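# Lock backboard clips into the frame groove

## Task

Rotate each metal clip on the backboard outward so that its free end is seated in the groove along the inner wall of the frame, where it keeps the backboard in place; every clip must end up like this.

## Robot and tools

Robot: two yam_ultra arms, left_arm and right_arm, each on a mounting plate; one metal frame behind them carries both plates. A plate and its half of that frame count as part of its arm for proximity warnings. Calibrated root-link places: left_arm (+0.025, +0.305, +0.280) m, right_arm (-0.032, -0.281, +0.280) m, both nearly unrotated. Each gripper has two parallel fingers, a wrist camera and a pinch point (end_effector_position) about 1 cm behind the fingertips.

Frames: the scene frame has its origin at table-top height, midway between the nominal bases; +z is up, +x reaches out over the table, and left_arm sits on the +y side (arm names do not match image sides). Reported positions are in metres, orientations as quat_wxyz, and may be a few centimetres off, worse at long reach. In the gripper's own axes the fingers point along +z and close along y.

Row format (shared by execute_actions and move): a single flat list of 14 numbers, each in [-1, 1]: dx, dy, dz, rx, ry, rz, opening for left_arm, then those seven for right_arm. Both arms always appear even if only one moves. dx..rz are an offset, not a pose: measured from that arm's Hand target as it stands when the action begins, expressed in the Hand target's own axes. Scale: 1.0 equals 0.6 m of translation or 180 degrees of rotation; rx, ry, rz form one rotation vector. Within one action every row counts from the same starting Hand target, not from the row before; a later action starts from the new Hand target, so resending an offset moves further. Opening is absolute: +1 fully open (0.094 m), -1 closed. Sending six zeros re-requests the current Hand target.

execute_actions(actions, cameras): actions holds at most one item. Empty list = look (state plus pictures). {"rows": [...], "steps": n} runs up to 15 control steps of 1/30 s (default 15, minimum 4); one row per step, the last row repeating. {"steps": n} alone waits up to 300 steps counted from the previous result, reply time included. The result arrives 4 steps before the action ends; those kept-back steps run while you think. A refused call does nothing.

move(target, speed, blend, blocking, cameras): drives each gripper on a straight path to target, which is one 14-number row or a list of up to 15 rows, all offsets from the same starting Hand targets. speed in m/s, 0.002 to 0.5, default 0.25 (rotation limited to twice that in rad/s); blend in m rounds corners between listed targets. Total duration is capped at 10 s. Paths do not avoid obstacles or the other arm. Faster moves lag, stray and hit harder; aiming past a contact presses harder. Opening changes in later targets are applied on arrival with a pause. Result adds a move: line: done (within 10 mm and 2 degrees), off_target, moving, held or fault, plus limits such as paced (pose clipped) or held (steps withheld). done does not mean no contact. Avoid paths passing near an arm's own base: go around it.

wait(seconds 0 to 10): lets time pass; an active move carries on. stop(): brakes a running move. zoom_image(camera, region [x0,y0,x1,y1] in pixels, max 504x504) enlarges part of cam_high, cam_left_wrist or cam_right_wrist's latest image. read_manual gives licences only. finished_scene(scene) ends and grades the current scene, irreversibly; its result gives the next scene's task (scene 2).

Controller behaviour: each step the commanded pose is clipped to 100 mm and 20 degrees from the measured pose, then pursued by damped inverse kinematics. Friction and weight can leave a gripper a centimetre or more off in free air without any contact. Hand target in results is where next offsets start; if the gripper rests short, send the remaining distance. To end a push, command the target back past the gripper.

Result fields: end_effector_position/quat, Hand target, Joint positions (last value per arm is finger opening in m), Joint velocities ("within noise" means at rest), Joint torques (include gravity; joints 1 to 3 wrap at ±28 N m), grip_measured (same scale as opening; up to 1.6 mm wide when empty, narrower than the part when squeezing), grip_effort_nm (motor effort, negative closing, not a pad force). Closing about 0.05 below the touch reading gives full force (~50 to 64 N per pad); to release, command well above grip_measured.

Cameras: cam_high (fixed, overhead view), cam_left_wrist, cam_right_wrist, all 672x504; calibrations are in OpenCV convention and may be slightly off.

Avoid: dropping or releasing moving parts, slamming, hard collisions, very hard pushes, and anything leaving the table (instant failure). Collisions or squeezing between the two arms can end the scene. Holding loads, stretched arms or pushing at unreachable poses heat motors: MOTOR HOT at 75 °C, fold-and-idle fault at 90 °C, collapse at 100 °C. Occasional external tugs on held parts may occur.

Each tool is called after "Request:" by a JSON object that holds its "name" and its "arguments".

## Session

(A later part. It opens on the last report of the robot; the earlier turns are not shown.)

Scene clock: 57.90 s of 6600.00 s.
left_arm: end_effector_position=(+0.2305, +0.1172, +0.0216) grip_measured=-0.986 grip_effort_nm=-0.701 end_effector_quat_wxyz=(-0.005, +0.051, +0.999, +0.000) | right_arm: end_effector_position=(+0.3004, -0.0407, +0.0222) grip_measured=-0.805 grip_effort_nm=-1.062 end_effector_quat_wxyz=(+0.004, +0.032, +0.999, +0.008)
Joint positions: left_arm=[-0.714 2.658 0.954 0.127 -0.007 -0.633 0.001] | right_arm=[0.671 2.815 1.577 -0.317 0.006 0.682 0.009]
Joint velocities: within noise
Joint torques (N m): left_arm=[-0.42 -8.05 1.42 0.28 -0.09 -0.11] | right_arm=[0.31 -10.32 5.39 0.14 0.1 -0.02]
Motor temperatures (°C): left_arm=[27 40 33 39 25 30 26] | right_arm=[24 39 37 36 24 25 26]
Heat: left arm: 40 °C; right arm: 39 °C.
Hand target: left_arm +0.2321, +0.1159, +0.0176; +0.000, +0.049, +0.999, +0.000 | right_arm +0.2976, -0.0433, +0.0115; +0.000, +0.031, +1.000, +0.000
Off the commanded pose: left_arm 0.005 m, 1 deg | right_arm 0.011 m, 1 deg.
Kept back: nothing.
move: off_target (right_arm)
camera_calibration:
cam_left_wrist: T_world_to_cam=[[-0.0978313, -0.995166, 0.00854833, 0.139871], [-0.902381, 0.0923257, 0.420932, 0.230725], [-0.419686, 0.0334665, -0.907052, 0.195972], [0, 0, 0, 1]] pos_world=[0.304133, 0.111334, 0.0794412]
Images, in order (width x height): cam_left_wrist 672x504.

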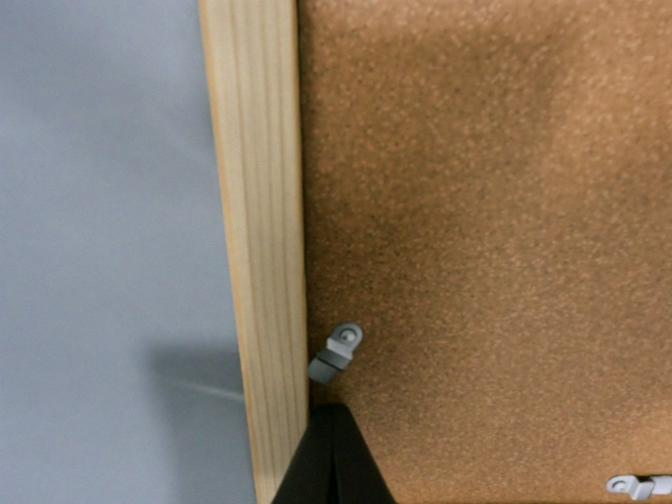

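Request:
{"name": "move", "arguments": {"target": [-0.018,0.005,0.001,0,0,0,-1,0,0,0,0,0,0,-0.88], "speed": 0.04, "cameras": ["cam_left_wrist"]}}

Request:
{"name": "zoom_image", "arguments": {"camera": "cam_left_wrist", "region": [240, 300, 440, 450]}}

Scene clock: 58.83 s of 6600.00 s.
left_arm: end_effector_position=(+0.2413, +0.1130, +0.0218) grip_measured=-0.986 grip_effort_nm=-0.706 end_effector_quat_wxyz=(+0.001, +0.049, +0.999, -0.008) | right_arm: end_effector_position=(+0.3005, -0.0406, +0.0222) grip_measured=-0.805 grip_effort_nm=-1.067 end_effector_quat_wxyz=(+0.004, +0.033, +0.999, +0.008)
Joint positions: left_arm=[-0.697 2.66 0.98 0.121 -0.002 -0.618 0.001] | right_arm=[0.671 2.815 1.577 -0.316 0.006 0.683 0.009]
Joint velocities: within noise
Joint torques (N m): left_arm=[0.59 -7.98 1.83 0.17 -0.13 0.02] | right_arm=[0.44 -10.45 5.29 0.13 0.11 -0.05]
Motor temperatures (°C): left_arm=[27 40 33 39 25 30 26] | right_arm=[24 39 37 36 24 25 26]
Heat: left arm: 40 °C; right arm: 39 °C.
Hand target: left_arm +0.2433, +0.1178, +0.0170; +0.000, +0.049, +0.999, +0.000 | right_arm +0.2976, -0.0433, +0.0115; +0.001, +0.031, +1.000, +0.000
Off the commanded pose: left_arm 0.007 m, 1 deg | right_arm 0.011 m, 1 deg.
Kept back: nothing.
move: off_target (right_arm)
camera_calibration:
cam_left_wrist: T_world_to_cam=[[-0.095479, -0.99516, 0.0232342, 0.135837], [-0.906927, 0.0965876, 0.410066, 0.241605], [-0.410326, 0.018081, -0.91176, 0.200426], [0, 0, 0, 1]] pos_world=[0.314327, 0.10822, 0.0805108]
Images, in order (width x height): cam_left_wrist 672x504.

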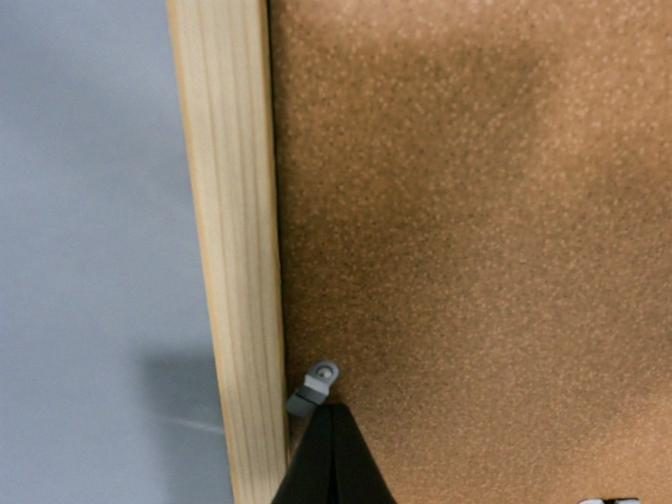

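Scaled by 2.520 from the camera's 672x504 image, which has a finer 960x720 frame.

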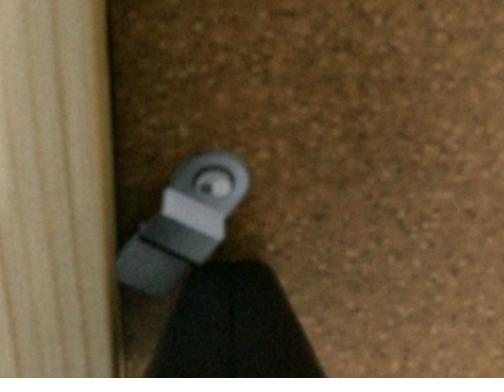

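Request:
{"name": "move", "arguments": {"target": [[0,0,-0.05,0,0,0,-1,0,0,0,0,0,0,-0.88],[-0.05,-0.06,-0.08,0,0,0,-1,0,0,0,0,0,0,-0.88]], "speed": 0.1, "cameras": ["cam_left_wrist"]}}

Request:
{"name": "zoom_image", "arguments": {"camera": "cam_left_wrist", "region": [180, 230, 330, 343]}}

Request:
{"name": "zoom_image", "arguments": {"camera": "cam_left_wrist", "region": [380, 330, 530, 443]}}

Scene clock: 60.03 s of 6600.00 s.
left_arm: end_effector_position=(+0.2506, +0.1063, +0.0458) grip_measured=-0.986 grip_effort_nm=-0.701 end_effector_quat_wxyz=(+0.001, +0.049, +0.999, -0.007) | right_arm: end_effector_position=(+0.3005, -0.0406, +0.0222) grip_measured=-0.805 grip_effort_nm=-1.067 end_effector_quat_wxyz=(+0.004, +0.033, +0.999, +0.008)
Joint positions: left_arm=[-0.695 2.573 0.987 0.026 -0.004 -0.618 0.001] | right_arm=[0.671 2.815 1.577 -0.316 0.006 0.683 0.009]
Joint velocities: within noise
Joint torques (N m): left_arm=[-0.23 -9.77 1.1 0.18 0 -0.04] | right_arm=[0.24 -10.54 5.41 0.15 0.1 -0.03]
Motor temperatures (°C): left_arm=[27 40 33 38 25 30 26] | right_arm=[24 39 36 36 24 25 26]
Heat: left arm: 40 °C; right arm: 39 °C.
Hand target: left_arm +0.2481, +0.1087, +0.0455; -0.003, +0.049, +0.999, -0.004 (not the last commanded pose) | right_arm +0.2976, -0.0433, +0.0115; +0.001, +0.031, +1.000, +0.000
Off the commanded pose: left_arm 0.038 m, 1 deg | right_arm 0.011 m, 1 deg.
Kept back: nothing.
move: held (left_arm; a check stopped the path), off_target (right_arm); path passed 1 of 2 targets; limits=held
pose unreachable (left arm): on one or more control steps of this call this arm could not follow its commanded pose, so it was not sent that pose on those steps. It may still have moved: this result reports where it is.
cause: moving toward the commanded pose would bring a part of the arm too close to another arm (this arm's wrist (the part past joint 4) and the right arm's wrist (the part past joint 4), along the way the arms are being sent, or toward where that arm still pushes).
camera_calibration:
cam_left_wrist: T_world_to_cam=[[-0.0939654, -0.995365, 0.0204766, 0.129286], [-0.90721, 0.0940783, 0.410024, 0.24119], [-0.41005, 0.0199515, -0.911845, 0.226014], [0, 0, 0, 1]] pos_world=[0.323636, 0.101487, 0.104548]
Images, in order (width x height): cam_left_wrist 672x504.

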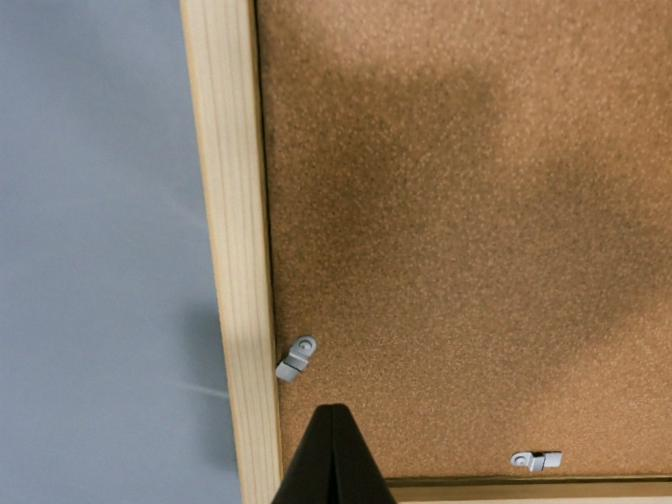

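Scaled by 3.360 from the camera's 672x504 image, which has a finer 960x720 frame.

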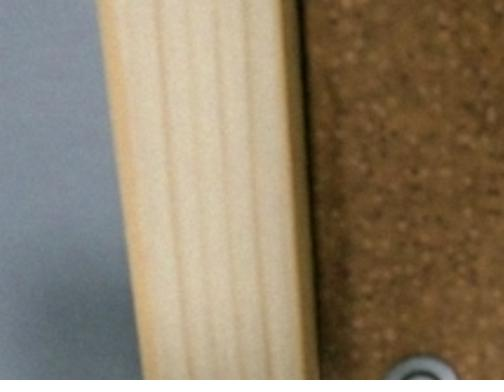

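Scaled by 3.360 from the camera's 672x504 image, which has a finer 960x720 frame.

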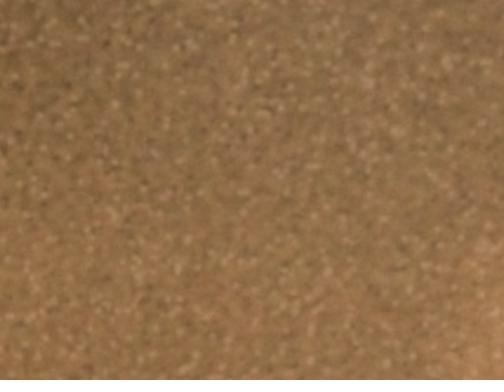

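Request:
{"name": "zoom_image", "arguments": {"camera": "cam_left_wrist", "region": [500, 440, 585, 504]}}

Request:
{"name": "zoom_image", "arguments": {"camera": "cam_left_wrist", "region": [255, 320, 340, 384]}}

Scaled by 5.929 from the camera's 672x504 image, which has a finer 960x720 frame.

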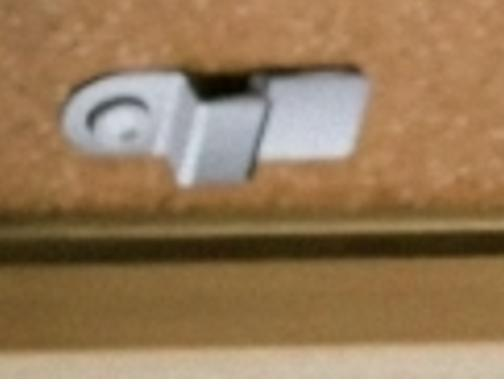

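Scaled by 5.929 from the camera's 672x504 image, which has a finer 960x720 frame.

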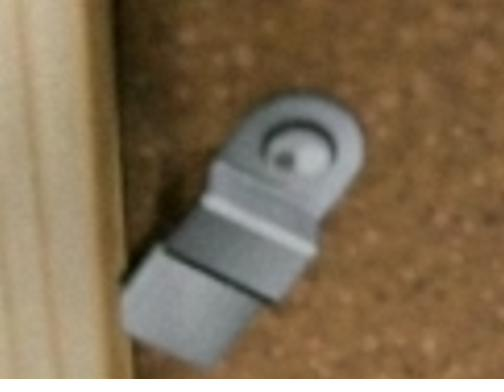

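Request:
{"name": "move", "arguments": {"target": [[0.0122,-0.0065,0.0,0,0,0,-1,0,0,0,0,0,0,-0.88],[0.0122,-0.0065,0.0472,0,0,0,-1,0,0,0,0,0,0,-0.88]], "speed": 0.06, "cameras": ["cam_left_wrist"]}}

Request:
{"name": "zoom_image", "arguments": {"camera": "cam_left_wrist", "region": [240, 330, 440, 480]}}

Scene clock: 62.93 s of 6600.00 s.
left_arm: end_effector_position=(+0.2395, +0.1073, +0.0214) grip_measured=-0.986 grip_effort_nm=-0.701 end_effector_quat_wxyz=(-0.005, +0.050, +0.999, -0.002) | right_arm: end_effector_position=(+0.3005, -0.0406, +0.0222) grip_measured=-0.805 grip_effort_nm=-1.067 end_effector_quat_wxyz=(+0.004, +0.033, +0.999, +0.008)
Joint positions: left_arm=[-0.716 2.665 1.009 0.08 -0.004 -0.636 0.001] | right_arm=[0.671 2.815 1.577 -0.316 0.006 0.683 0.009]
Joint velocities: within noise
Joint torques (N m): left_arm=[-0.44 -8.32 1.77 0.31 0 -0.11] | right_arm=[0.17 -10.32 5.24 0.12 0.1 -0.03]
Motor temperatures (°C): left_arm=[27 40 33 38 25 29 26] | right_arm=[24 39 36 36 24 25 27]
Heat: left arm: 40 °C; right arm: 39 °C.
Hand target: left_arm +0.2403, +0.1054, +0.0172; -0.003, +0.048, +0.999, -0.004 | right_arm +0.2976, -0.0433, +0.0115; +0.001, +0.031, +1.000, +0.000
Off the commanded pose: left_arm 0.005 m, 0 deg | right_arm 0.011 m, 1 deg.
Kept back: nothing.
move: off_target (right_arm)
camera_calibration:
cam_left_wrist: T_world_to_cam=[[-0.0970228, -0.995211, 0.0118964, 0.130655], [-0.902079, 0.0929811, 0.421436, 0.239634], [-0.420524, 0.0301575, -0.90678, 0.200519], [0, 0, 0, 1]] pos_world=[0.313168, 0.101701, 0.0792816]
Images, in order (width x height): cam_left_wrist 672x504.

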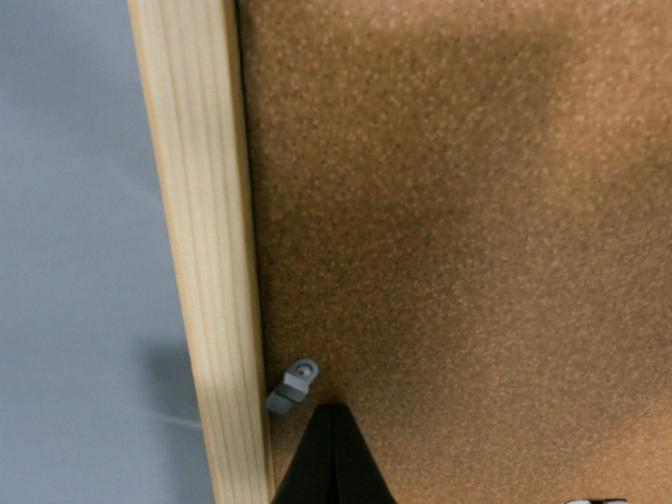

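Scaled by 2.520 from the camera's 672x504 image, which has a finer 960x720 frame.

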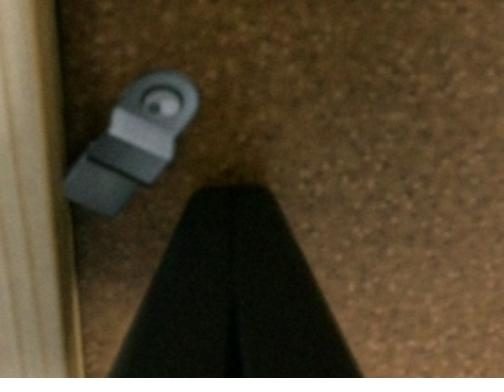

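Request:
{"name": "move", "arguments": {"target": [-0.003,0.028,0.0,0,0,0,-1,0,0,0,0,0,0,-0.88], "speed": 0.04, "cameras": ["cam_left_wrist"]}}

Request:
{"name": "zoom_image", "arguments": {"camera": "cam_left_wrist", "region": [240, 330, 440, 480]}}

Scene clock: 63.93 s of 6600.00 s.
left_arm: end_effector_position=(+0.2453, +0.1104, +0.0209) grip_measured=-0.986 grip_effort_nm=-0.701 end_effector_quat_wxyz=(-0.003, +0.050, +0.999, -0.018) | right_arm: end_effector_position=(+0.3005, -0.0406, +0.0222) grip_measured=-0.805 grip_effort_nm=-1.067 end_effector_quat_wxyz=(+0.004, +0.033, +0.999, +0.008)
Joint positions: left_arm=[-0.682 2.665 0.995 0.117 0.019 -0.602 0.001] | right_arm=[0.671 2.815 1.577 -0.316 0.006 0.683 0.009]
Joint velocities: within noise
Joint torques (N m): left_arm=[0.79 -8.72 0.09 0.28 -0.24 0.02] | right_arm=[0.23 -10.47 5.39 0.11 0.08 -0.02]
Motor temperatures (°C): left_arm=[27 40 33 38 25 29 26] | right_arm=[24 39 36 36 24 25 27]
Heat: left arm: 40 °C; right arm: 39 °C.
Hand target: left_arm +0.2437, +0.1219, +0.0171; -0.003, +0.048, +0.999, -0.004 | right_arm +0.2975, -0.0433, +0.0115; +0.000, +0.031, +1.000, +0.000
Off the commanded pose: left_arm 0.012 m, 2 deg | right_arm 0.011 m, 1 deg.
Kept back: nothing.
move: off_target (left_arm, right_arm)
camera_calibration:
cam_left_wrist: T_world_to_cam=[[-0.0961604, -0.994406, 0.0436933, 0.133321], [-0.903432, 0.105621, 0.415518, 0.2439], [-0.417809, 0.000482551, -0.908535, 0.205044], [0, 0, 0, 1]] pos_world=[0.318837, 0.106715, 0.0791193]
Images, in order (width x height): cam_left_wrist 672x504.

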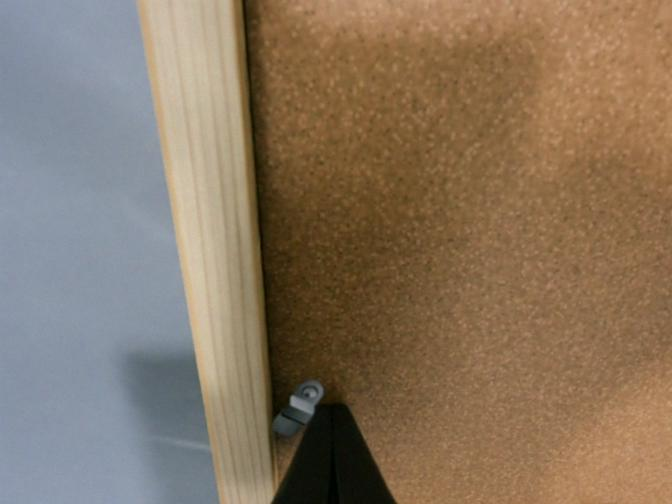

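Scaled by 2.520 from the camera's 672x504 image, which has a finer 960x720 frame.

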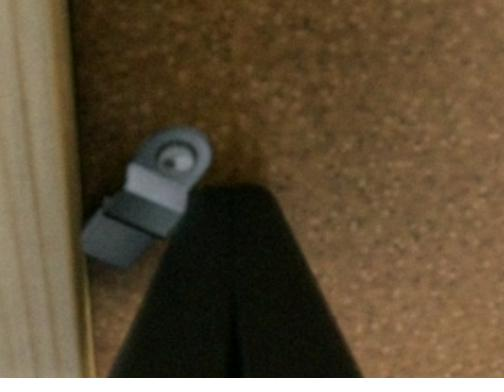

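Request:
{"name": "move", "arguments": {"target": [[0,-0.0292,0.0,0,0,0,-1,0,0,0,0,0,0,-0.88],[0.0113,-0.0292,0.0,0,0,0,-1,0,0,0,0,0,0,-0.88],[0.014,0.015,0.0,0,0,0,-1,0,0,0,0,0,0,-0.88]], "speed": 0.05, "cameras": ["cam_left_wrist"]}}

Request:
{"name": "zoom_image", "arguments": {"camera": "cam_left_wrist", "region": [240, 330, 440, 480]}}

Scene clock: 66.77 s of 6600.00 s.
left_arm: end_effector_position=(+0.2403, +0.1148, +0.0206) grip_measured=-0.986 grip_effort_nm=-0.706 end_effector_quat_wxyz=(+0.000, +0.050, +0.998, -0.029) | right_arm: end_effector_position=(+0.3005, -0.0406, +0.0222) grip_measured=-0.805 grip_effort_nm=-1.057 end_effector_quat_wxyz=(+0.004, +0.033, +0.999, +0.008)
Joint positions: left_arm=[-0.672 2.662 0.948 0.18 0.033 -0.592 0.001] | right_arm=[0.671 2.815 1.577 -0.316 0.006 0.683 0.009]
Joint velocities: within noise
Joint torques (N m): left_arm=[0.85 -8.65 -0.2 0.16 -0.39 0.02] | right_arm=[0.24 -10.35 5.23 0.15 0.1 -0.02]
Motor temperatures (°C): left_arm=[27 40 33 38 25 29 27] | right_arm=[24 39 36 36 24 25 27]
Heat: left arm: 40 °C; right arm: 39 °C.
Hand target: left_arm +0.2363, +0.1317, +0.0171; -0.003, +0.049, +0.999, -0.004 | right_arm +0.2975, -0.0433, +0.0115; +0.000, +0.031, +1.000, +0.000
Off the commanded pose: left_arm 0.018 m, 3 deg | right_arm 0.011 m, 1 deg.
Kept back: nothing.
move: off_target (left_arm, right_arm)
camera_calibration:
cam_left_wrist: T_world_to_cam=[[-0.0973358, -0.993075, 0.0657884, 0.136928], [-0.905662, 0.115789, 0.407884, 0.238513], [-0.412677, -0.0198803, -0.910661, 0.203788], [0, 0, 0, 1]] pos_world=[0.313438, 0.112414, 0.0792881]
Images, in order (width x height): cam_left_wrist 672x504.

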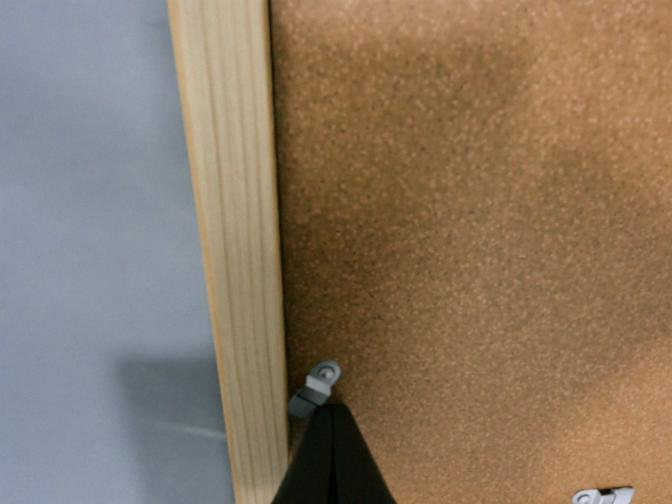

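Scaled by 2.520 from the camera's 672x504 image, which has a finer 960x720 frame.

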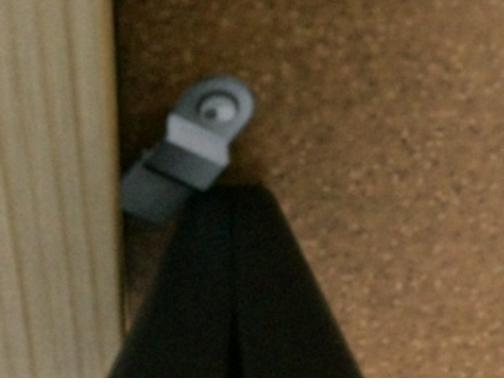

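Request:
{"name": "move", "arguments": {"target": [0.004,0.022,-0.005,0,0,0,-1,0,0,0,0,0,0,-0.88], "speed": 0.05, "cameras": ["cam_left_wrist"]}}

Request:
{"name": "zoom_image", "arguments": {"camera": "cam_left_wrist", "region": [240, 330, 440, 480]}}

Scene clock: 67.80 s of 6600.00 s.
left_arm: end_effector_position=(+0.2395, +0.1256, +0.0205) grip_measured=-0.986 grip_effort_nm=-0.701 end_effector_quat_wxyz=(+0.002, +0.052, +0.998, -0.036) | right_arm: end_effector_position=(+0.3022, -0.0376, +0.0224) grip_measured=-0.804 grip_effort_nm=-1.072 end_effector_quat_wxyz=(+0.006, +0.035, +0.999, +0.013)
Joint positions: left_arm=[-0.638 2.659 0.907 0.228 0.043 -0.555 0.001] | right_arm=[0.672 2.815 1.579 -0.308 0 0.688 0.009]
Joint velocities: within noise
Joint torques (N m): left_arm=[0.99 -9.42 -0.62 0.03 -0.5 0.01] | right_arm=[0.24 -10.33 5.18 0.07 0.11 -0.09]
Motor temperatures (°C): left_arm=[27 40 33 38 25 29 27] | right_arm=[24 39 36 36 24 25 27]
Heat: left arm: 40 °C; right arm: 39 °C.
Hand target: left_arm +0.2351, +0.1450, +0.0200; -0.003, +0.049, +0.999, -0.004 | right_arm +0.2977, -0.0433, +0.0116; +0.001, +0.031, +1.000, +0.000
Off the commanded pose: left_arm 0.020 m, 4 deg | right_arm 0.013 m, 2 deg.
Kept back: nothing.
move: off_target (left_arm, right_arm)
camera_calibration:
cam_left_wrist: T_world_to_cam=[[-0.100798, -0.991759, 0.0790759, 0.147941], [-0.906536, 0.124301, 0.403413, 0.235801], [-0.409918, -0.031022, -0.911595, 0.20438], [0, 0, 0, 1]] pos_world=[0.312453, 0.123752, 0.0794883]
Images, in order (width x height): cam_left_wrist 672x504.

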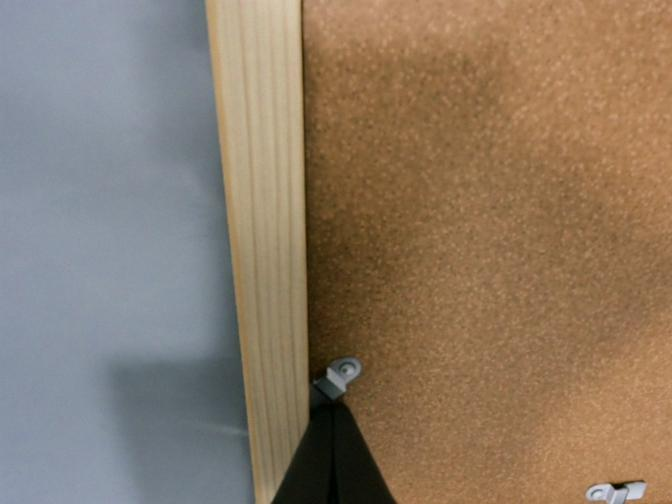

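Scaled by 2.520 from the camera's 672x504 image, which has a finer 960x720 frame.

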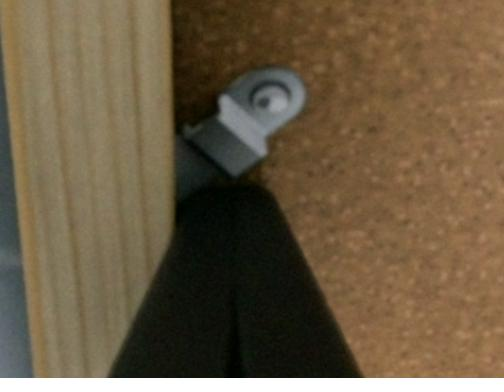

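Request:
{"name": "move", "arguments": {"target": [[0.0,-0.008,0,0,0,0,-1,0,0,0,0,0,0,-0.88],[-0.038,-0.01,0,0,0,0,-1,0,0,0,0,0,0,-0.88]], "speed": 0.05, "cameras": ["cam_left_wrist"]}}

Request:
{"name": "zoom_image", "arguments": {"camera": "cam_left_wrist", "region": [240, 330, 440, 480]}}

Scene clock: 69.07 s of 6600.00 s.
left_arm: end_effector_position=(+0.2523, +0.1257, +0.0218) grip_measured=-0.986 grip_effort_nm=-0.701 end_effector_quat_wxyz=(-0.009, +0.051, +0.998, -0.028) | right_arm: end_effector_position=(+0.3052, -0.0355, +0.0225) grip_measured=-0.803 grip_effort_nm=-1.062 end_effector_quat_wxyz=(+0.012, +0.039, +0.999, +0.018)
Joint positions: left_arm=[-0.611 2.659 0.975 0.131 0.043 -0.53 0.001] | right_arm=[0.672 2.815 1.579 -0.293 0 0.697 0.009]
Joint velocities: within noise
Joint torques (N m): left_arm=[0.79 -9.11 1.54 0.08 -0.49 0.02] | right_arm=[0.21 -10.48 5.12 -0.02 0.15 -0.19]
Motor temperatures (°C): left_arm=[27 40 33 38 25 29 27] | right_arm=[24 39 36 36 24 25 27]
Heat: left arm: 40 °C; right arm: 39 °C.
Hand target: left_arm +0.2573, +0.1369, +0.0199; -0.003, +0.049, +0.999, -0.004 | right_arm +0.2976, -0.0434, +0.0116; +0.001, +0.031, +1.000, +0.000
Off the commanded pose: left_arm 0.012 m, 3 deg | right_arm 0.015 m, 3 deg.
Kept back: nothing.
move: off_target (left_arm, right_arm)
camera_calibration:
cam_left_wrist: T_world_to_cam=[[-0.0973325, -0.993204, 0.0638073, 0.148921], [-0.897937, 0.115284, 0.424758, 0.245372], [-0.429227, -0.0159521, -0.903056, 0.213544], [0, 0, 0, 1]] pos_world=[0.326482, 0.123028, 0.0791167]
Images, in order (width x height): cam_left_wrist 672x504.

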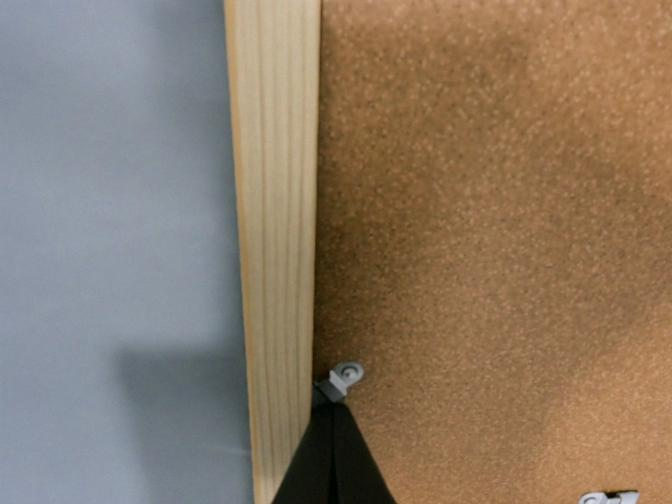

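Scaled by 2.520 from the camera's 672x504 image, which has a finer 960x720 frame.

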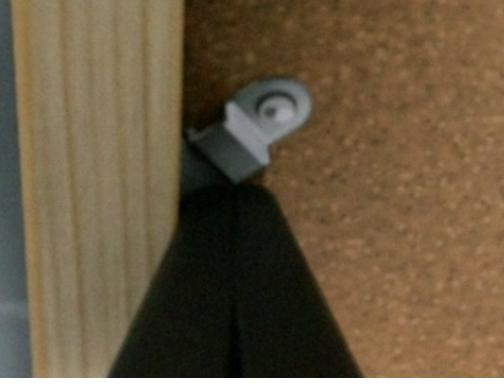

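Request:
{"name": "move", "arguments": {"target": [[0.0,-0.01,0,0,0,0,-1,0,0,0,0,0,0,-0.25],[0.0,-0.01,-0.06,0,0,0,-1,0,0,-0.08,0,0,0,-0.25]], "speed": 0.08, "cameras": []}}

Request:
{"name": "move", "arguments": {"target": [0,0,-0.1,0,0,0,-0.1,0.2,-0.4,-0.15,0,0,0,0], "speed": 0.2}}

Scene clock: 71.77 s of 6600.00 s.
left_arm: end_effector_position=(+0.2575, +0.1301, +0.0508) grip_measured=-0.986 grip_effort_nm=-0.706 end_effector_quat_wxyz=(-0.004, +0.050, +0.999, -0.008) | right_arm: end_effector_position=(+0.3002, -0.0397, +0.0543) grip_measured=-0.252 grip_effort_nm=0.046 end_effector_quat_wxyz=(+0.001, +0.035, +0.999, +0.009)
Joint positions: left_arm=[-0.613 2.545 0.943 0.037 0.004 -0.534 0.001] | right_arm=[0.672 2.715 1.53 -0.374 0.001 0.688 0.035]
Joint velocities: within noise
Joint torques (N m): left_arm=[-0.46 -11.49 0.59 0.11 -0.1 -0.11] | right_arm=[0.23 -14.49 2.7 -0.07 0.12 -0.11]
Motor temperatures (°C): left_arm=[27 40 32 38 25 29 27] | right_arm=[24 39 36 36 24 25 27]
Heat: left arm: 40 °C; right arm: 39 °C.
Hand target: left_arm +0.2570, +0.1311, +0.0560; -0.002, +0.048, +0.999, -0.004 | right_arm +0.2976, -0.0433, +0.0596; +0.001, +0.031, +1.000, +0.000
Off the commanded pose: left_arm 0.005 m, 1 deg | right_arm 0.007 m, 1 deg.
Kept back: nothing.
move: done
No camera images: "cameras" was empty.

Scene clock: 73.80 s of 6600.00 s.
left_arm: end_effector_position=(+0.2587, +0.1302, +0.1108) grip_measured=-0.103 grip_effort_nm=0.159 end_effector_quat_wxyz=(-0.004, +0.050, +0.999, -0.008) | right_arm: end_effector_position=(+0.1612, -0.2740, +0.1472) grip_measured=-0.002 grip_effort_nm=0.051 end_effector_quat_wxyz=(-0.007, +0.032, +0.999, +0.000)
Joint positions: left_arm=[-0.613 2.308 0.88 -0.14 0.004 -0.534 0.042] | right_arm=[0.088 1.987 0.455 -0.045 0.011 0.099 0.047]
Joint velocities: within noise
Joint torques (N m): left_arm=[-0.55 -11.08 1.44 0.09 -0.09 -0.11] | right_arm=[-0.49 -7.43 1.35 0.18 -0.01 -0.08]
Motor temperatures (°C): left_arm=[27 40 32 38 25 29 26] | right_arm=[24 39 36 36 24 25 27]
Heat: left arm: 40 °C; right arm: 39 °C.
Hand target: left_arm +0.2571, +0.1316, +0.1159; -0.003, +0.049, +0.999, -0.004 | right_arm +0.1626, -0.2754, +0.1493; +0.000, +0.031, +1.000, +0.000
Off the commanded pose: left_arm 0.006 m, 1 deg | right_arm 0.003 m, 1 deg.
Kept back: nothing.
move: done
camera_calibration:
cam_left_wrist: T_world_to_cam=[[-0.0957788, -0.99513, 0.0232877, 0.152661], [-0.902775, 0.0966975, 0.419103, 0.217123], [-0.419314, 0.0191176, -0.90764, 0.290102], [0, 0, 0, 1]] pos_world=[0.332279, 0.125376, 0.168756]
cam_right_wrist: T_world_to_cam=[[-0.0600645, -0.998191, -0.00260306, -0.262352], [-0.890669, 0.0524168, 0.451621, 0.12845], [-0.450667, 0.0294448, -0.892206, 0.297583], [0, 0, 0, 1]] pos_world=[0.23276, -0.277372, 0.206812]

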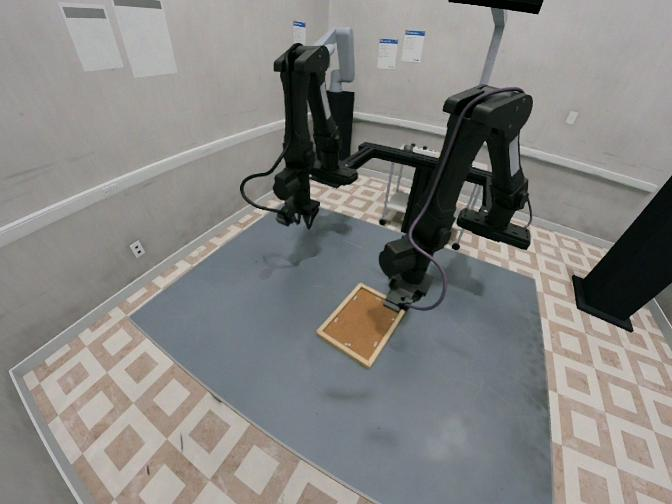

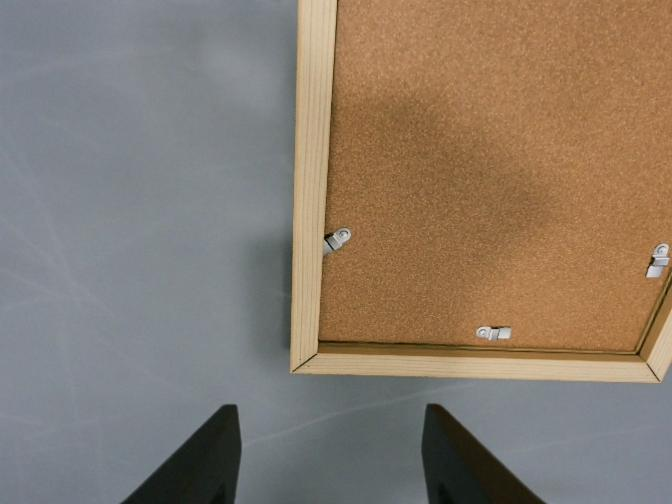

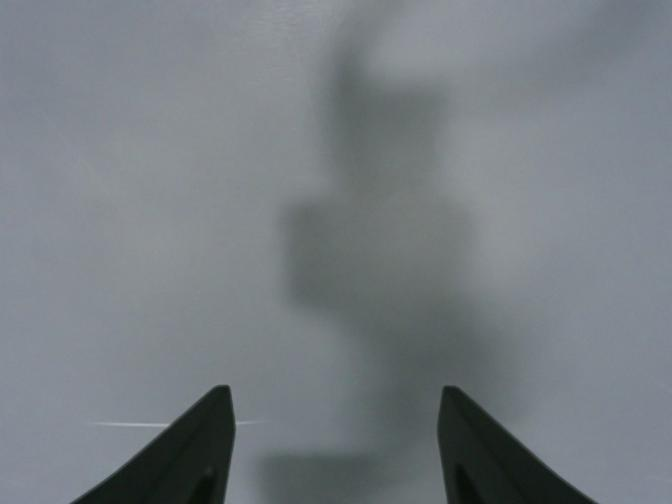

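Request:
{"name": "move", "arguments": {"target": [0.001,0.01,0.1248,0,0,0.0172,-0.23,0,0,0,0,0,0,0], "speed": 0.1, "cameras": ["cam_left_wrist"]}}

Scene clock: 75.70 s of 6600.00 s.
left_arm: end_effector_position=(+0.2509, +0.1374, +0.0445) grip_measured=-0.227 grip_effort_nm=-0.105 end_effector_quat_wxyz=(-0.010, +0.075, +0.997, -0.004) | right_arm: end_effector_position=(+0.1612, -0.2740, +0.1472) grip_measured=-0.002 grip_effort_nm=0.046 end_effector_quat_wxyz=(-0.007, +0.031, +1.000, +0.000)
Joint positions: left_arm=[-0.606 2.566 0.928 0.056 0.004 -0.477 0.036] | right_arm=[0.088 1.987 0.455 -0.045 0.011 0.096 0.047]
Joint velocities: within noise
Joint torques (N m): left_arm=[0.29 -8.12 2.1 0.31 -0.09 0.01] | right_arm=[-0.61 -7.24 1.4 0.16 0.04 -0.07]
Motor temperatures (°C): left_arm=[27 40 32 38 25 29 26] | right_arm=[24 39 36 36 24 25 26]
Heat: left arm: 40 °C; right arm: 39 °C.
Hand target: left_arm +0.2567, +0.1371, +0.0411; -0.003, +0.076, +0.997, -0.004 | right_arm +0.1626, -0.2754, +0.1493; +0.000, +0.031, +1.000, +0.000
Off the commanded pose: left_arm 0.007 m, 1 deg | right_arm 0.003 m, 1 deg.
Kept back: nothing.
move: done
camera_calibration:
cam_left_wrist: T_world_to_cam=[[-0.145344, -0.989242, 0.0166207, 0.172564], [-0.892235, 0.138314, 0.429867, 0.228302], [-0.427542, 0.0476492, -0.902739, 0.224526], [0, 0, 0, 1]] pos_world=[0.324774, 0.128431, 0.101681]
Images, in order (width x height): cam_left_wrist 672x504.

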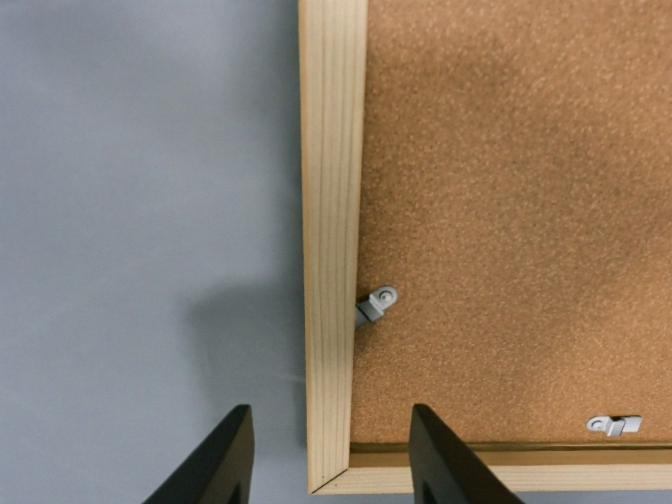

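Request:
{"name": "move", "arguments": {"target": [[-0.0125,0,0.0,0,0,0,-0.23,0,0,0,0,0,0,0],[-0.0125,0,0.03,0,0,0,-0.23,0,0,0,0,0,0,0]], "speed": 0.06, "cameras": ["cam_left_wrist"]}}

Request:
{"name": "zoom_image", "arguments": {"camera": "cam_left_wrist", "region": [240, 300, 480, 480]}}

Scene clock: 77.07 s of 6600.00 s.
left_arm: end_effector_position=(+0.2603, +0.1352, +0.0265) grip_measured=-0.227 grip_effort_nm=-0.110 end_effector_quat_wxyz=(-0.008, +0.074, +0.997, -0.005) | right_arm: end_effector_position=(+0.1612, -0.2740, +0.1472) grip_measured=-0.002 grip_effort_nm=0.056 end_effector_quat_wxyz=(-0.007, +0.031, +1.000, +0.000)
Joint positions: left_arm=[-0.593 2.643 0.995 0.071 0.003 -0.465 0.036] | right_arm=[0.088 1.987 0.455 -0.045 0.011 0.096 0.047]
Joint velocities: within noise
Joint torques (N m): left_arm=[0.17 -8.53 1.76 0.31 -0.09 0.02] | right_arm=[-0.49 -7.32 1.29 0.15 0.01 -0.05]
Motor temperatures (°C): left_arm=[27 40 32 38 25 29 26] | right_arm=[24 39 36 35 24 25 26]
Heat: left arm: 40 °C; right arm: 39 °C.
Hand target: left_arm +0.2641, +0.1358, +0.0230; -0.002, +0.076, +0.997, -0.004 | right_arm +0.1626, -0.2754, +0.1493; +0.000, +0.031, +1.000, +0.000
Off the commanded pose: left_arm 0.005 m, 1 deg | right_arm 0.003 m, 1 deg.
Kept back: nothing.
move: done
camera_calibration:
cam_left_wrist: T_world_to_cam=[[-0.144599, -0.989318, 0.0184863, 0.171817], [-0.894023, 0.138632, 0.426033, 0.245258], [-0.424045, 0.0450769, -0.904519, 0.211785], [0, 0, 0, 1]] pos_world=[0.333918, 0.126435, 0.0838991]
Images, in order (width x height): cam_left_wrist 672x504.

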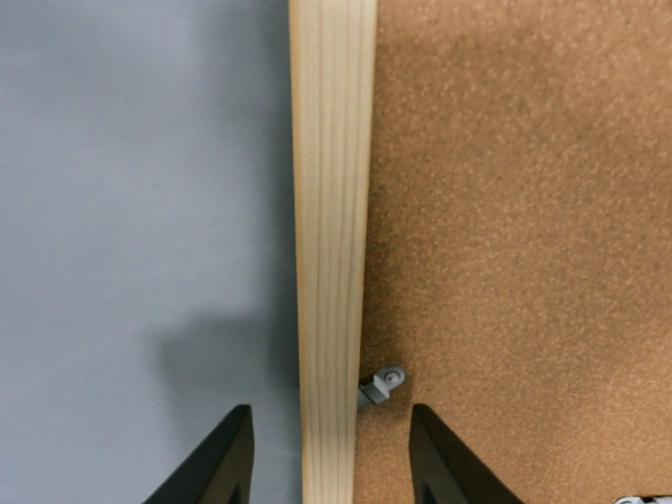

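Scaled by 2.100 from the camera's 672x504 image, which has a finer 960x720 frame.

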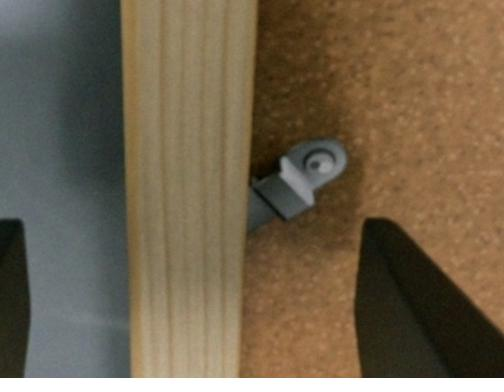

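Request:
{"name": "move", "arguments": {"target": [[0.006,0,0.0,0,0,0,-0.23,0,0,0,0,0,0,0],[0.006,0,0.0095,0,0,0,-0.23,0,0,0,0,0,0,0]], "speed": 0.04, "cameras": ["cam_left_wrist"]}}

Request:
{"name": "zoom_image", "arguments": {"camera": "cam_left_wrist", "region": [240, 300, 480, 480]}}

Scene clock: 78.07 s of 6600.00 s.
left_arm: end_effector_position=(+0.2590, +0.1361, +0.0215) grip_measured=-0.227 grip_effort_nm=-0.115 end_effector_quat_wxyz=(-0.007, +0.074, +0.997, -0.006) | right_arm: end_effector_position=(+0.1612, -0.2740, +0.1472) grip_measured=-0.002 grip_effort_nm=0.051 end_effector_quat_wxyz=(-0.007, +0.031, +1.000, +0.000)
Joint positions: left_arm=[-0.593 2.662 0.995 0.092 0.003 -0.465 0.036] | right_arm=[0.088 1.987 0.455 -0.045 0.011 0.096 0.047]
Joint velocities: within noise
Joint torques (N m): left_arm=[-0.25 -8.28 1.51 0.31 -0.08 -0.03] | right_arm=[-0.58 -7.41 1.5 0.16 0.07 -0.07]
Motor temperatures (°C): left_arm=[27 40 32 38 25 29 26] | right_arm=[24 39 36 35 24 25 26]
Heat: left arm: 40 °C; right arm: 39 °C.
Hand target: left_arm +0.2605, +0.1363, +0.0174; -0.002, +0.075, +0.997, -0.004 | right_arm +0.1626, -0.2754, +0.1493; +0.000, +0.031, +1.000, +0.000
Off the commanded pose: left_arm 0.004 m, 1 deg | right_arm 0.003 m, 1 deg.
Kept back: nothing.
move: done
camera_calibration:
cam_left_wrist: T_world_to_cam=[[-0.144606, -0.98929, 0.0198619, 0.172514], [-0.895089, 0.13934, 0.423556, 0.24633], [-0.421787, 0.0434707, -0.905652, 0.206355], [0, 0, 0, 1]] pos_world=[0.332472, 0.127372, 0.0791244]
Images, in order (width x height): cam_left_wrist 672x504.

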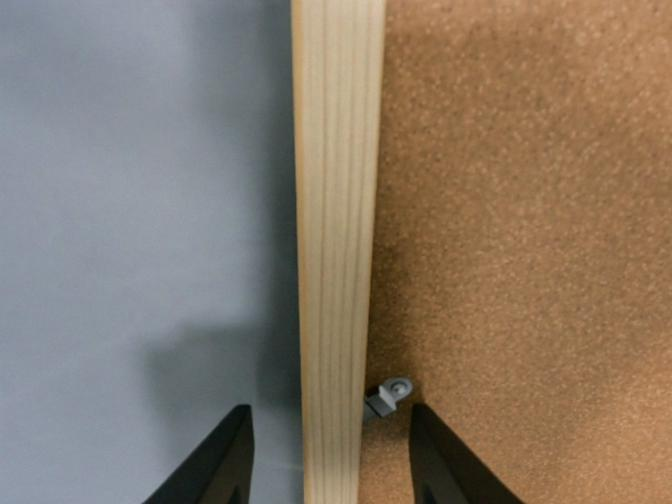

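Scaled by 2.100 from the camera's 672x504 image, which has a finer 960x720 frame.

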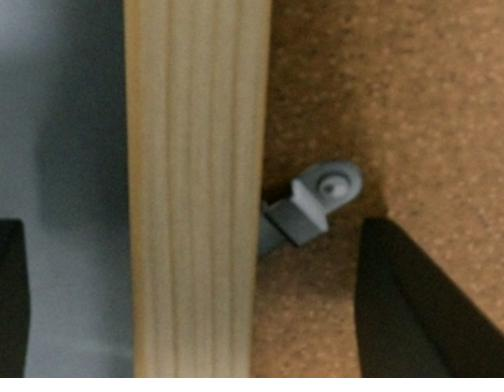

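Request:
{"name": "move", "arguments": {"target": [0,0,0,0,0,0,-0.55,0,0,0,0,0,0,0], "speed": 0.04, "cameras": ["cam_left_wrist"]}}

Request:
{"name": "zoom_image", "arguments": {"camera": "cam_left_wrist", "region": [240, 300, 480, 480]}}

Scene clock: 79.07 s of 6600.00 s.
left_arm: end_effector_position=(+0.2597, +0.1351, +0.0215) grip_measured=-0.547 grip_effort_nm=-0.115 end_effector_quat_wxyz=(-0.005, +0.074, +0.997, -0.008) | right_arm: end_effector_position=(+0.1612, -0.2740, +0.1472) grip_measured=-0.002 grip_effort_nm=0.051 end_effector_quat_wxyz=(-0.007, +0.030, +1.000, +0.000)
Joint positions: left_arm=[-0.593 2.662 0.995 0.097 0.005 -0.465 0.021] | right_arm=[0.088 1.987 0.455 -0.045 0.011 0.096 0.047]
Joint velocities: within noise
Joint torques (N m): left_arm=[-0.24 -8.29 1.52 0.29 -0.1 -0.03] | right_arm=[-0.49 -7.3 1.5 0.16 0.04 -0.07]
Motor temperatures (°C): left_arm=[27 40 32 38 25 29 26] | right_arm=[23 39 36 35 24 25 26]
Heat: left arm: 40 °C; right arm: 39 °C.
Hand target: left_arm +0.2606, +0.1362, +0.0174; -0.002, +0.075, +0.997, -0.004 | right_arm +0.1626, -0.2754, +0.1493; +0.000, +0.031, +1.000, +0.000
Off the commanded pose: left_arm 0.004 m, 1 deg | right_arm 0.003 m, 1 deg.
Kept back: nothing.
move: done
camera_calibration:
cam_left_wrist: T_world_to_cam=[[-0.144596, -0.989209, 0.0236272, 0.171602], [-0.896216, 0.141049, 0.420598, 0.247243], [-0.419391, 0.0396415, -0.90694, 0.20663], [0, 0, 0, 1]] pos_world=[0.333055, 0.126686, 0.079356]
Images, in order (width x height): cam_left_wrist 672x504.

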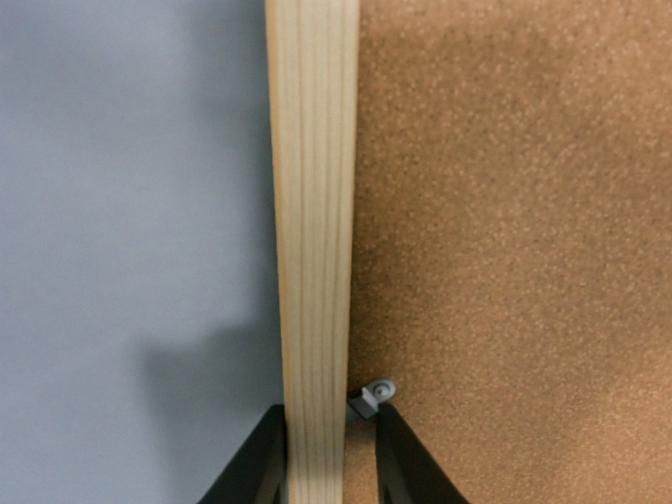

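Scaled by 2.100 from the camera's 672x504 image, which has a finer 960x720 frame.

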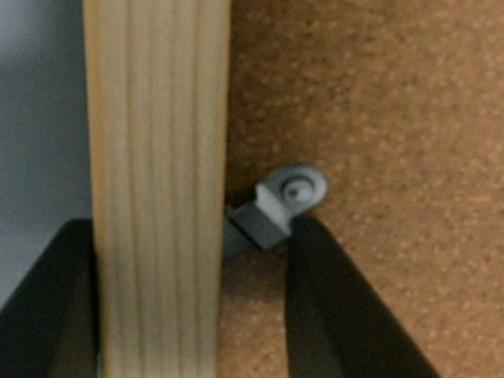

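Request:
{"name": "move", "arguments": {"target": [0,0,0,0,0,0,-0.88,0,0,0,0,0,0,0], "speed": 0.04, "cameras": ["cam_left_wrist"]}}

Request:
{"name": "zoom_image", "arguments": {"camera": "cam_left_wrist", "region": [240, 300, 480, 480]}}

Scene clock: 80.00 s of 6600.00 s.
left_arm: end_effector_position=(+0.2598, +0.1359, +0.0214) grip_measured=-0.804 grip_effort_nm=-1.009 end_effector_quat_wxyz=(-0.005, +0.074, +0.997, -0.006) | right_arm: end_effector_position=(+0.1612, -0.2740, +0.1472) grip_measured=-0.002 grip_effort_nm=0.051 end_effector_quat_wxyz=(-0.007, +0.030, +1.000, +0.000)
Joint positions: left_arm=[-0.593 2.662 0.995 0.096 0.002 -0.465 0.009] | right_arm=[0.088 1.987 0.455 -0.045 0.011 0.096 0.047]
Joint velocities: within noise
Joint torques (N m): left_arm=[-0.25 -8.31 1.5 0.3 -0.07 -0.03] | right_arm=[-0.43 -7.31 1.42 0.17 0.05 -0.08]
Motor temperatures (°C): left_arm=[27 40 32 38 25 29 26] | right_arm=[23 39 36 35 24 25 26]
Heat: left arm: 40 °C; right arm: 39 °C.
Hand target: left_arm +0.2605, +0.1364, +0.0173; -0.003, +0.076, +0.997, -0.004 | right_arm +0.1626, -0.2754, +0.1493; +0.000, +0.031, +1.000, +0.000
Off the commanded pose: left_arm 0.004 m, 0 deg | right_arm 0.003 m, 1 deg.
Kept back: nothing.
move: done
camera_calibration:
cam_left_wrist: T_world_to_cam=[[-0.144645, -0.989287, 0.0197071, 0.172468], [-0.896742, 0.13948, 0.42, 0.247654], [-0.418249, 0.0430785, -0.90731, 0.20579], [0, 0, 0, 1]] pos_world=[0.3331, 0.127213, 0.079302]
Images, in order (width x height): cam_left_wrist 672x504.

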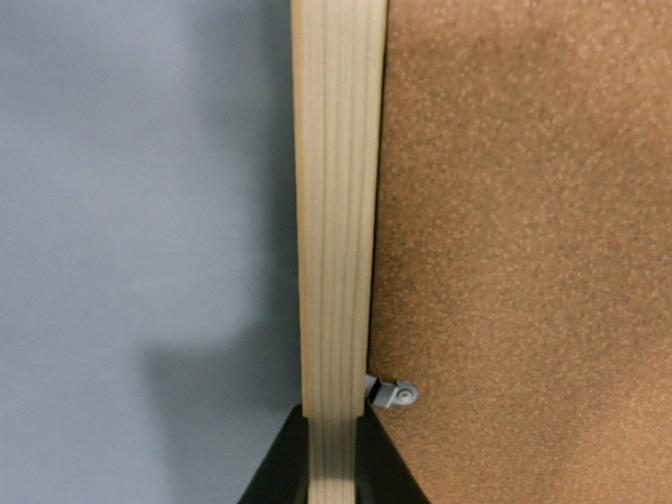

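Scaled by 2.100 from the camera's 672x504 image, which has a finer 960x720 frame.

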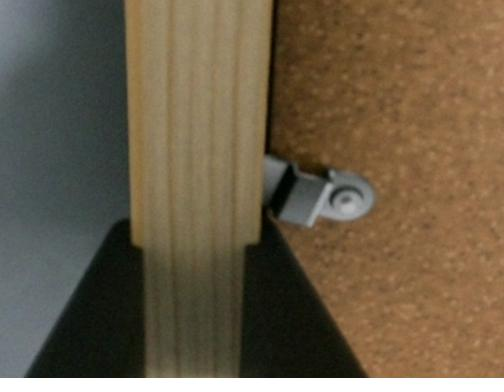

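Request:
{"name": "move", "arguments": {"target": [[0,0,0,0,0,0,-0.1,0,0,0,0,0,0,0],[0,0,-0.05,0,0,0,-0.1,0,0,0,0,0,0,0],[-0.17,0,-0.05,0,0,0,-0.1,0,0,0,0,0,0,0]], "speed": 0.12, "cameras": ["cam_left_wrist"]}}

Request:
{"name": "zoom_image", "arguments": {"camera": "cam_left_wrist", "region": [240, 250, 480, 430]}}

Scene clock: 82.83 s of 6600.00 s.
left_arm: end_effector_position=(+0.3630, +0.1183, +0.0518) grip_measured=-0.103 grip_effort_nm=0.159 end_effector_quat_wxyz=(+0.004, +0.073, +0.997, -0.010) | right_arm: end_effector_position=(+0.1612, -0.2740, +0.1472) grip_measured=-0.002 grip_effort_nm=0.056 end_effector_quat_wxyz=(-0.007, +0.030, +1.000, +0.000)
Joint positions: left_arm=[-0.478 2.666 1.387 -0.272 0.001 -0.352 0.042] | right_arm=[0.088 1.987 0.455 -0.045 0.011 0.096 0.047]
Joint velocities: within noise
Joint torques (N m): left_arm=[-0.03 -10.29 4.1 0.12 -0.06 0.02] | right_arm=[-0.42 -7.35 1.37 0.18 0.02 -0.07]
Motor temperatures (°C): left_arm=[27 40 32 37 25 29 26] | right_arm=[23 39 36 35 24 25 26]
Heat: left arm: 40 °C; right arm: 39 °C.
Hand target: left_arm +0.3615, +0.1212, +0.0469; -0.002, +0.076, +0.997, -0.004 | right_arm +0.1626, -0.2754, +0.1493; +0.000, +0.031, +1.000, +0.000
Off the commanded pose: left_arm 0.006 m, 1 deg | right_arm 0.003 m, 1 deg.
Kept back: nothing.
move: done
camera_calibration:
cam_left_wrist: T_world_to_cam=[[-0.142523, -0.989442, 0.026312, 0.168326], [-0.904387, 0.140981, 0.402752, 0.333347], [-0.402209, 0.033605, -0.914931, 0.273017], [0, 0, 0, 1]] pos_world=[0.435275, 0.110379, 0.111107]
Images, in order (width x height): cam_left_wrist 672x504.

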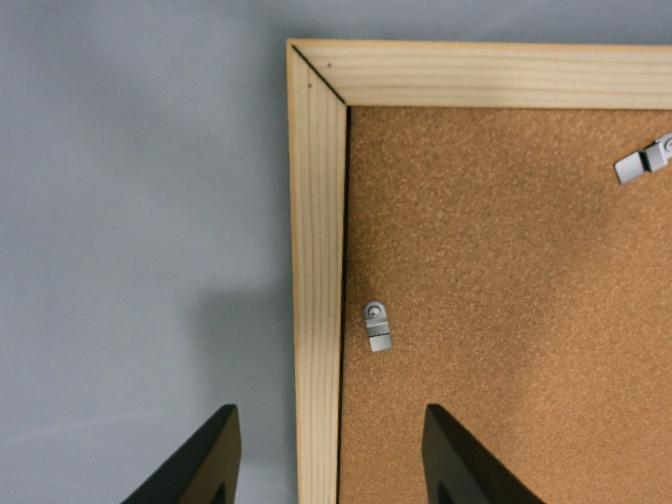

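Scaled by 2.100 from the camera's 672x504 image, which has a finer 960x720 frame.

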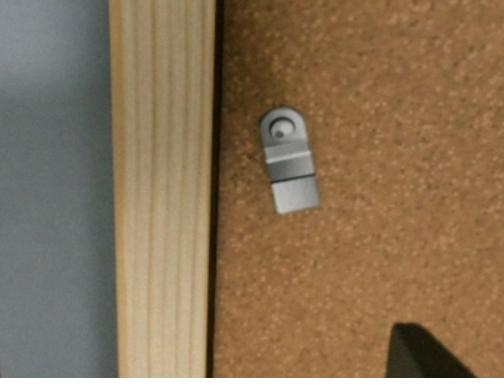

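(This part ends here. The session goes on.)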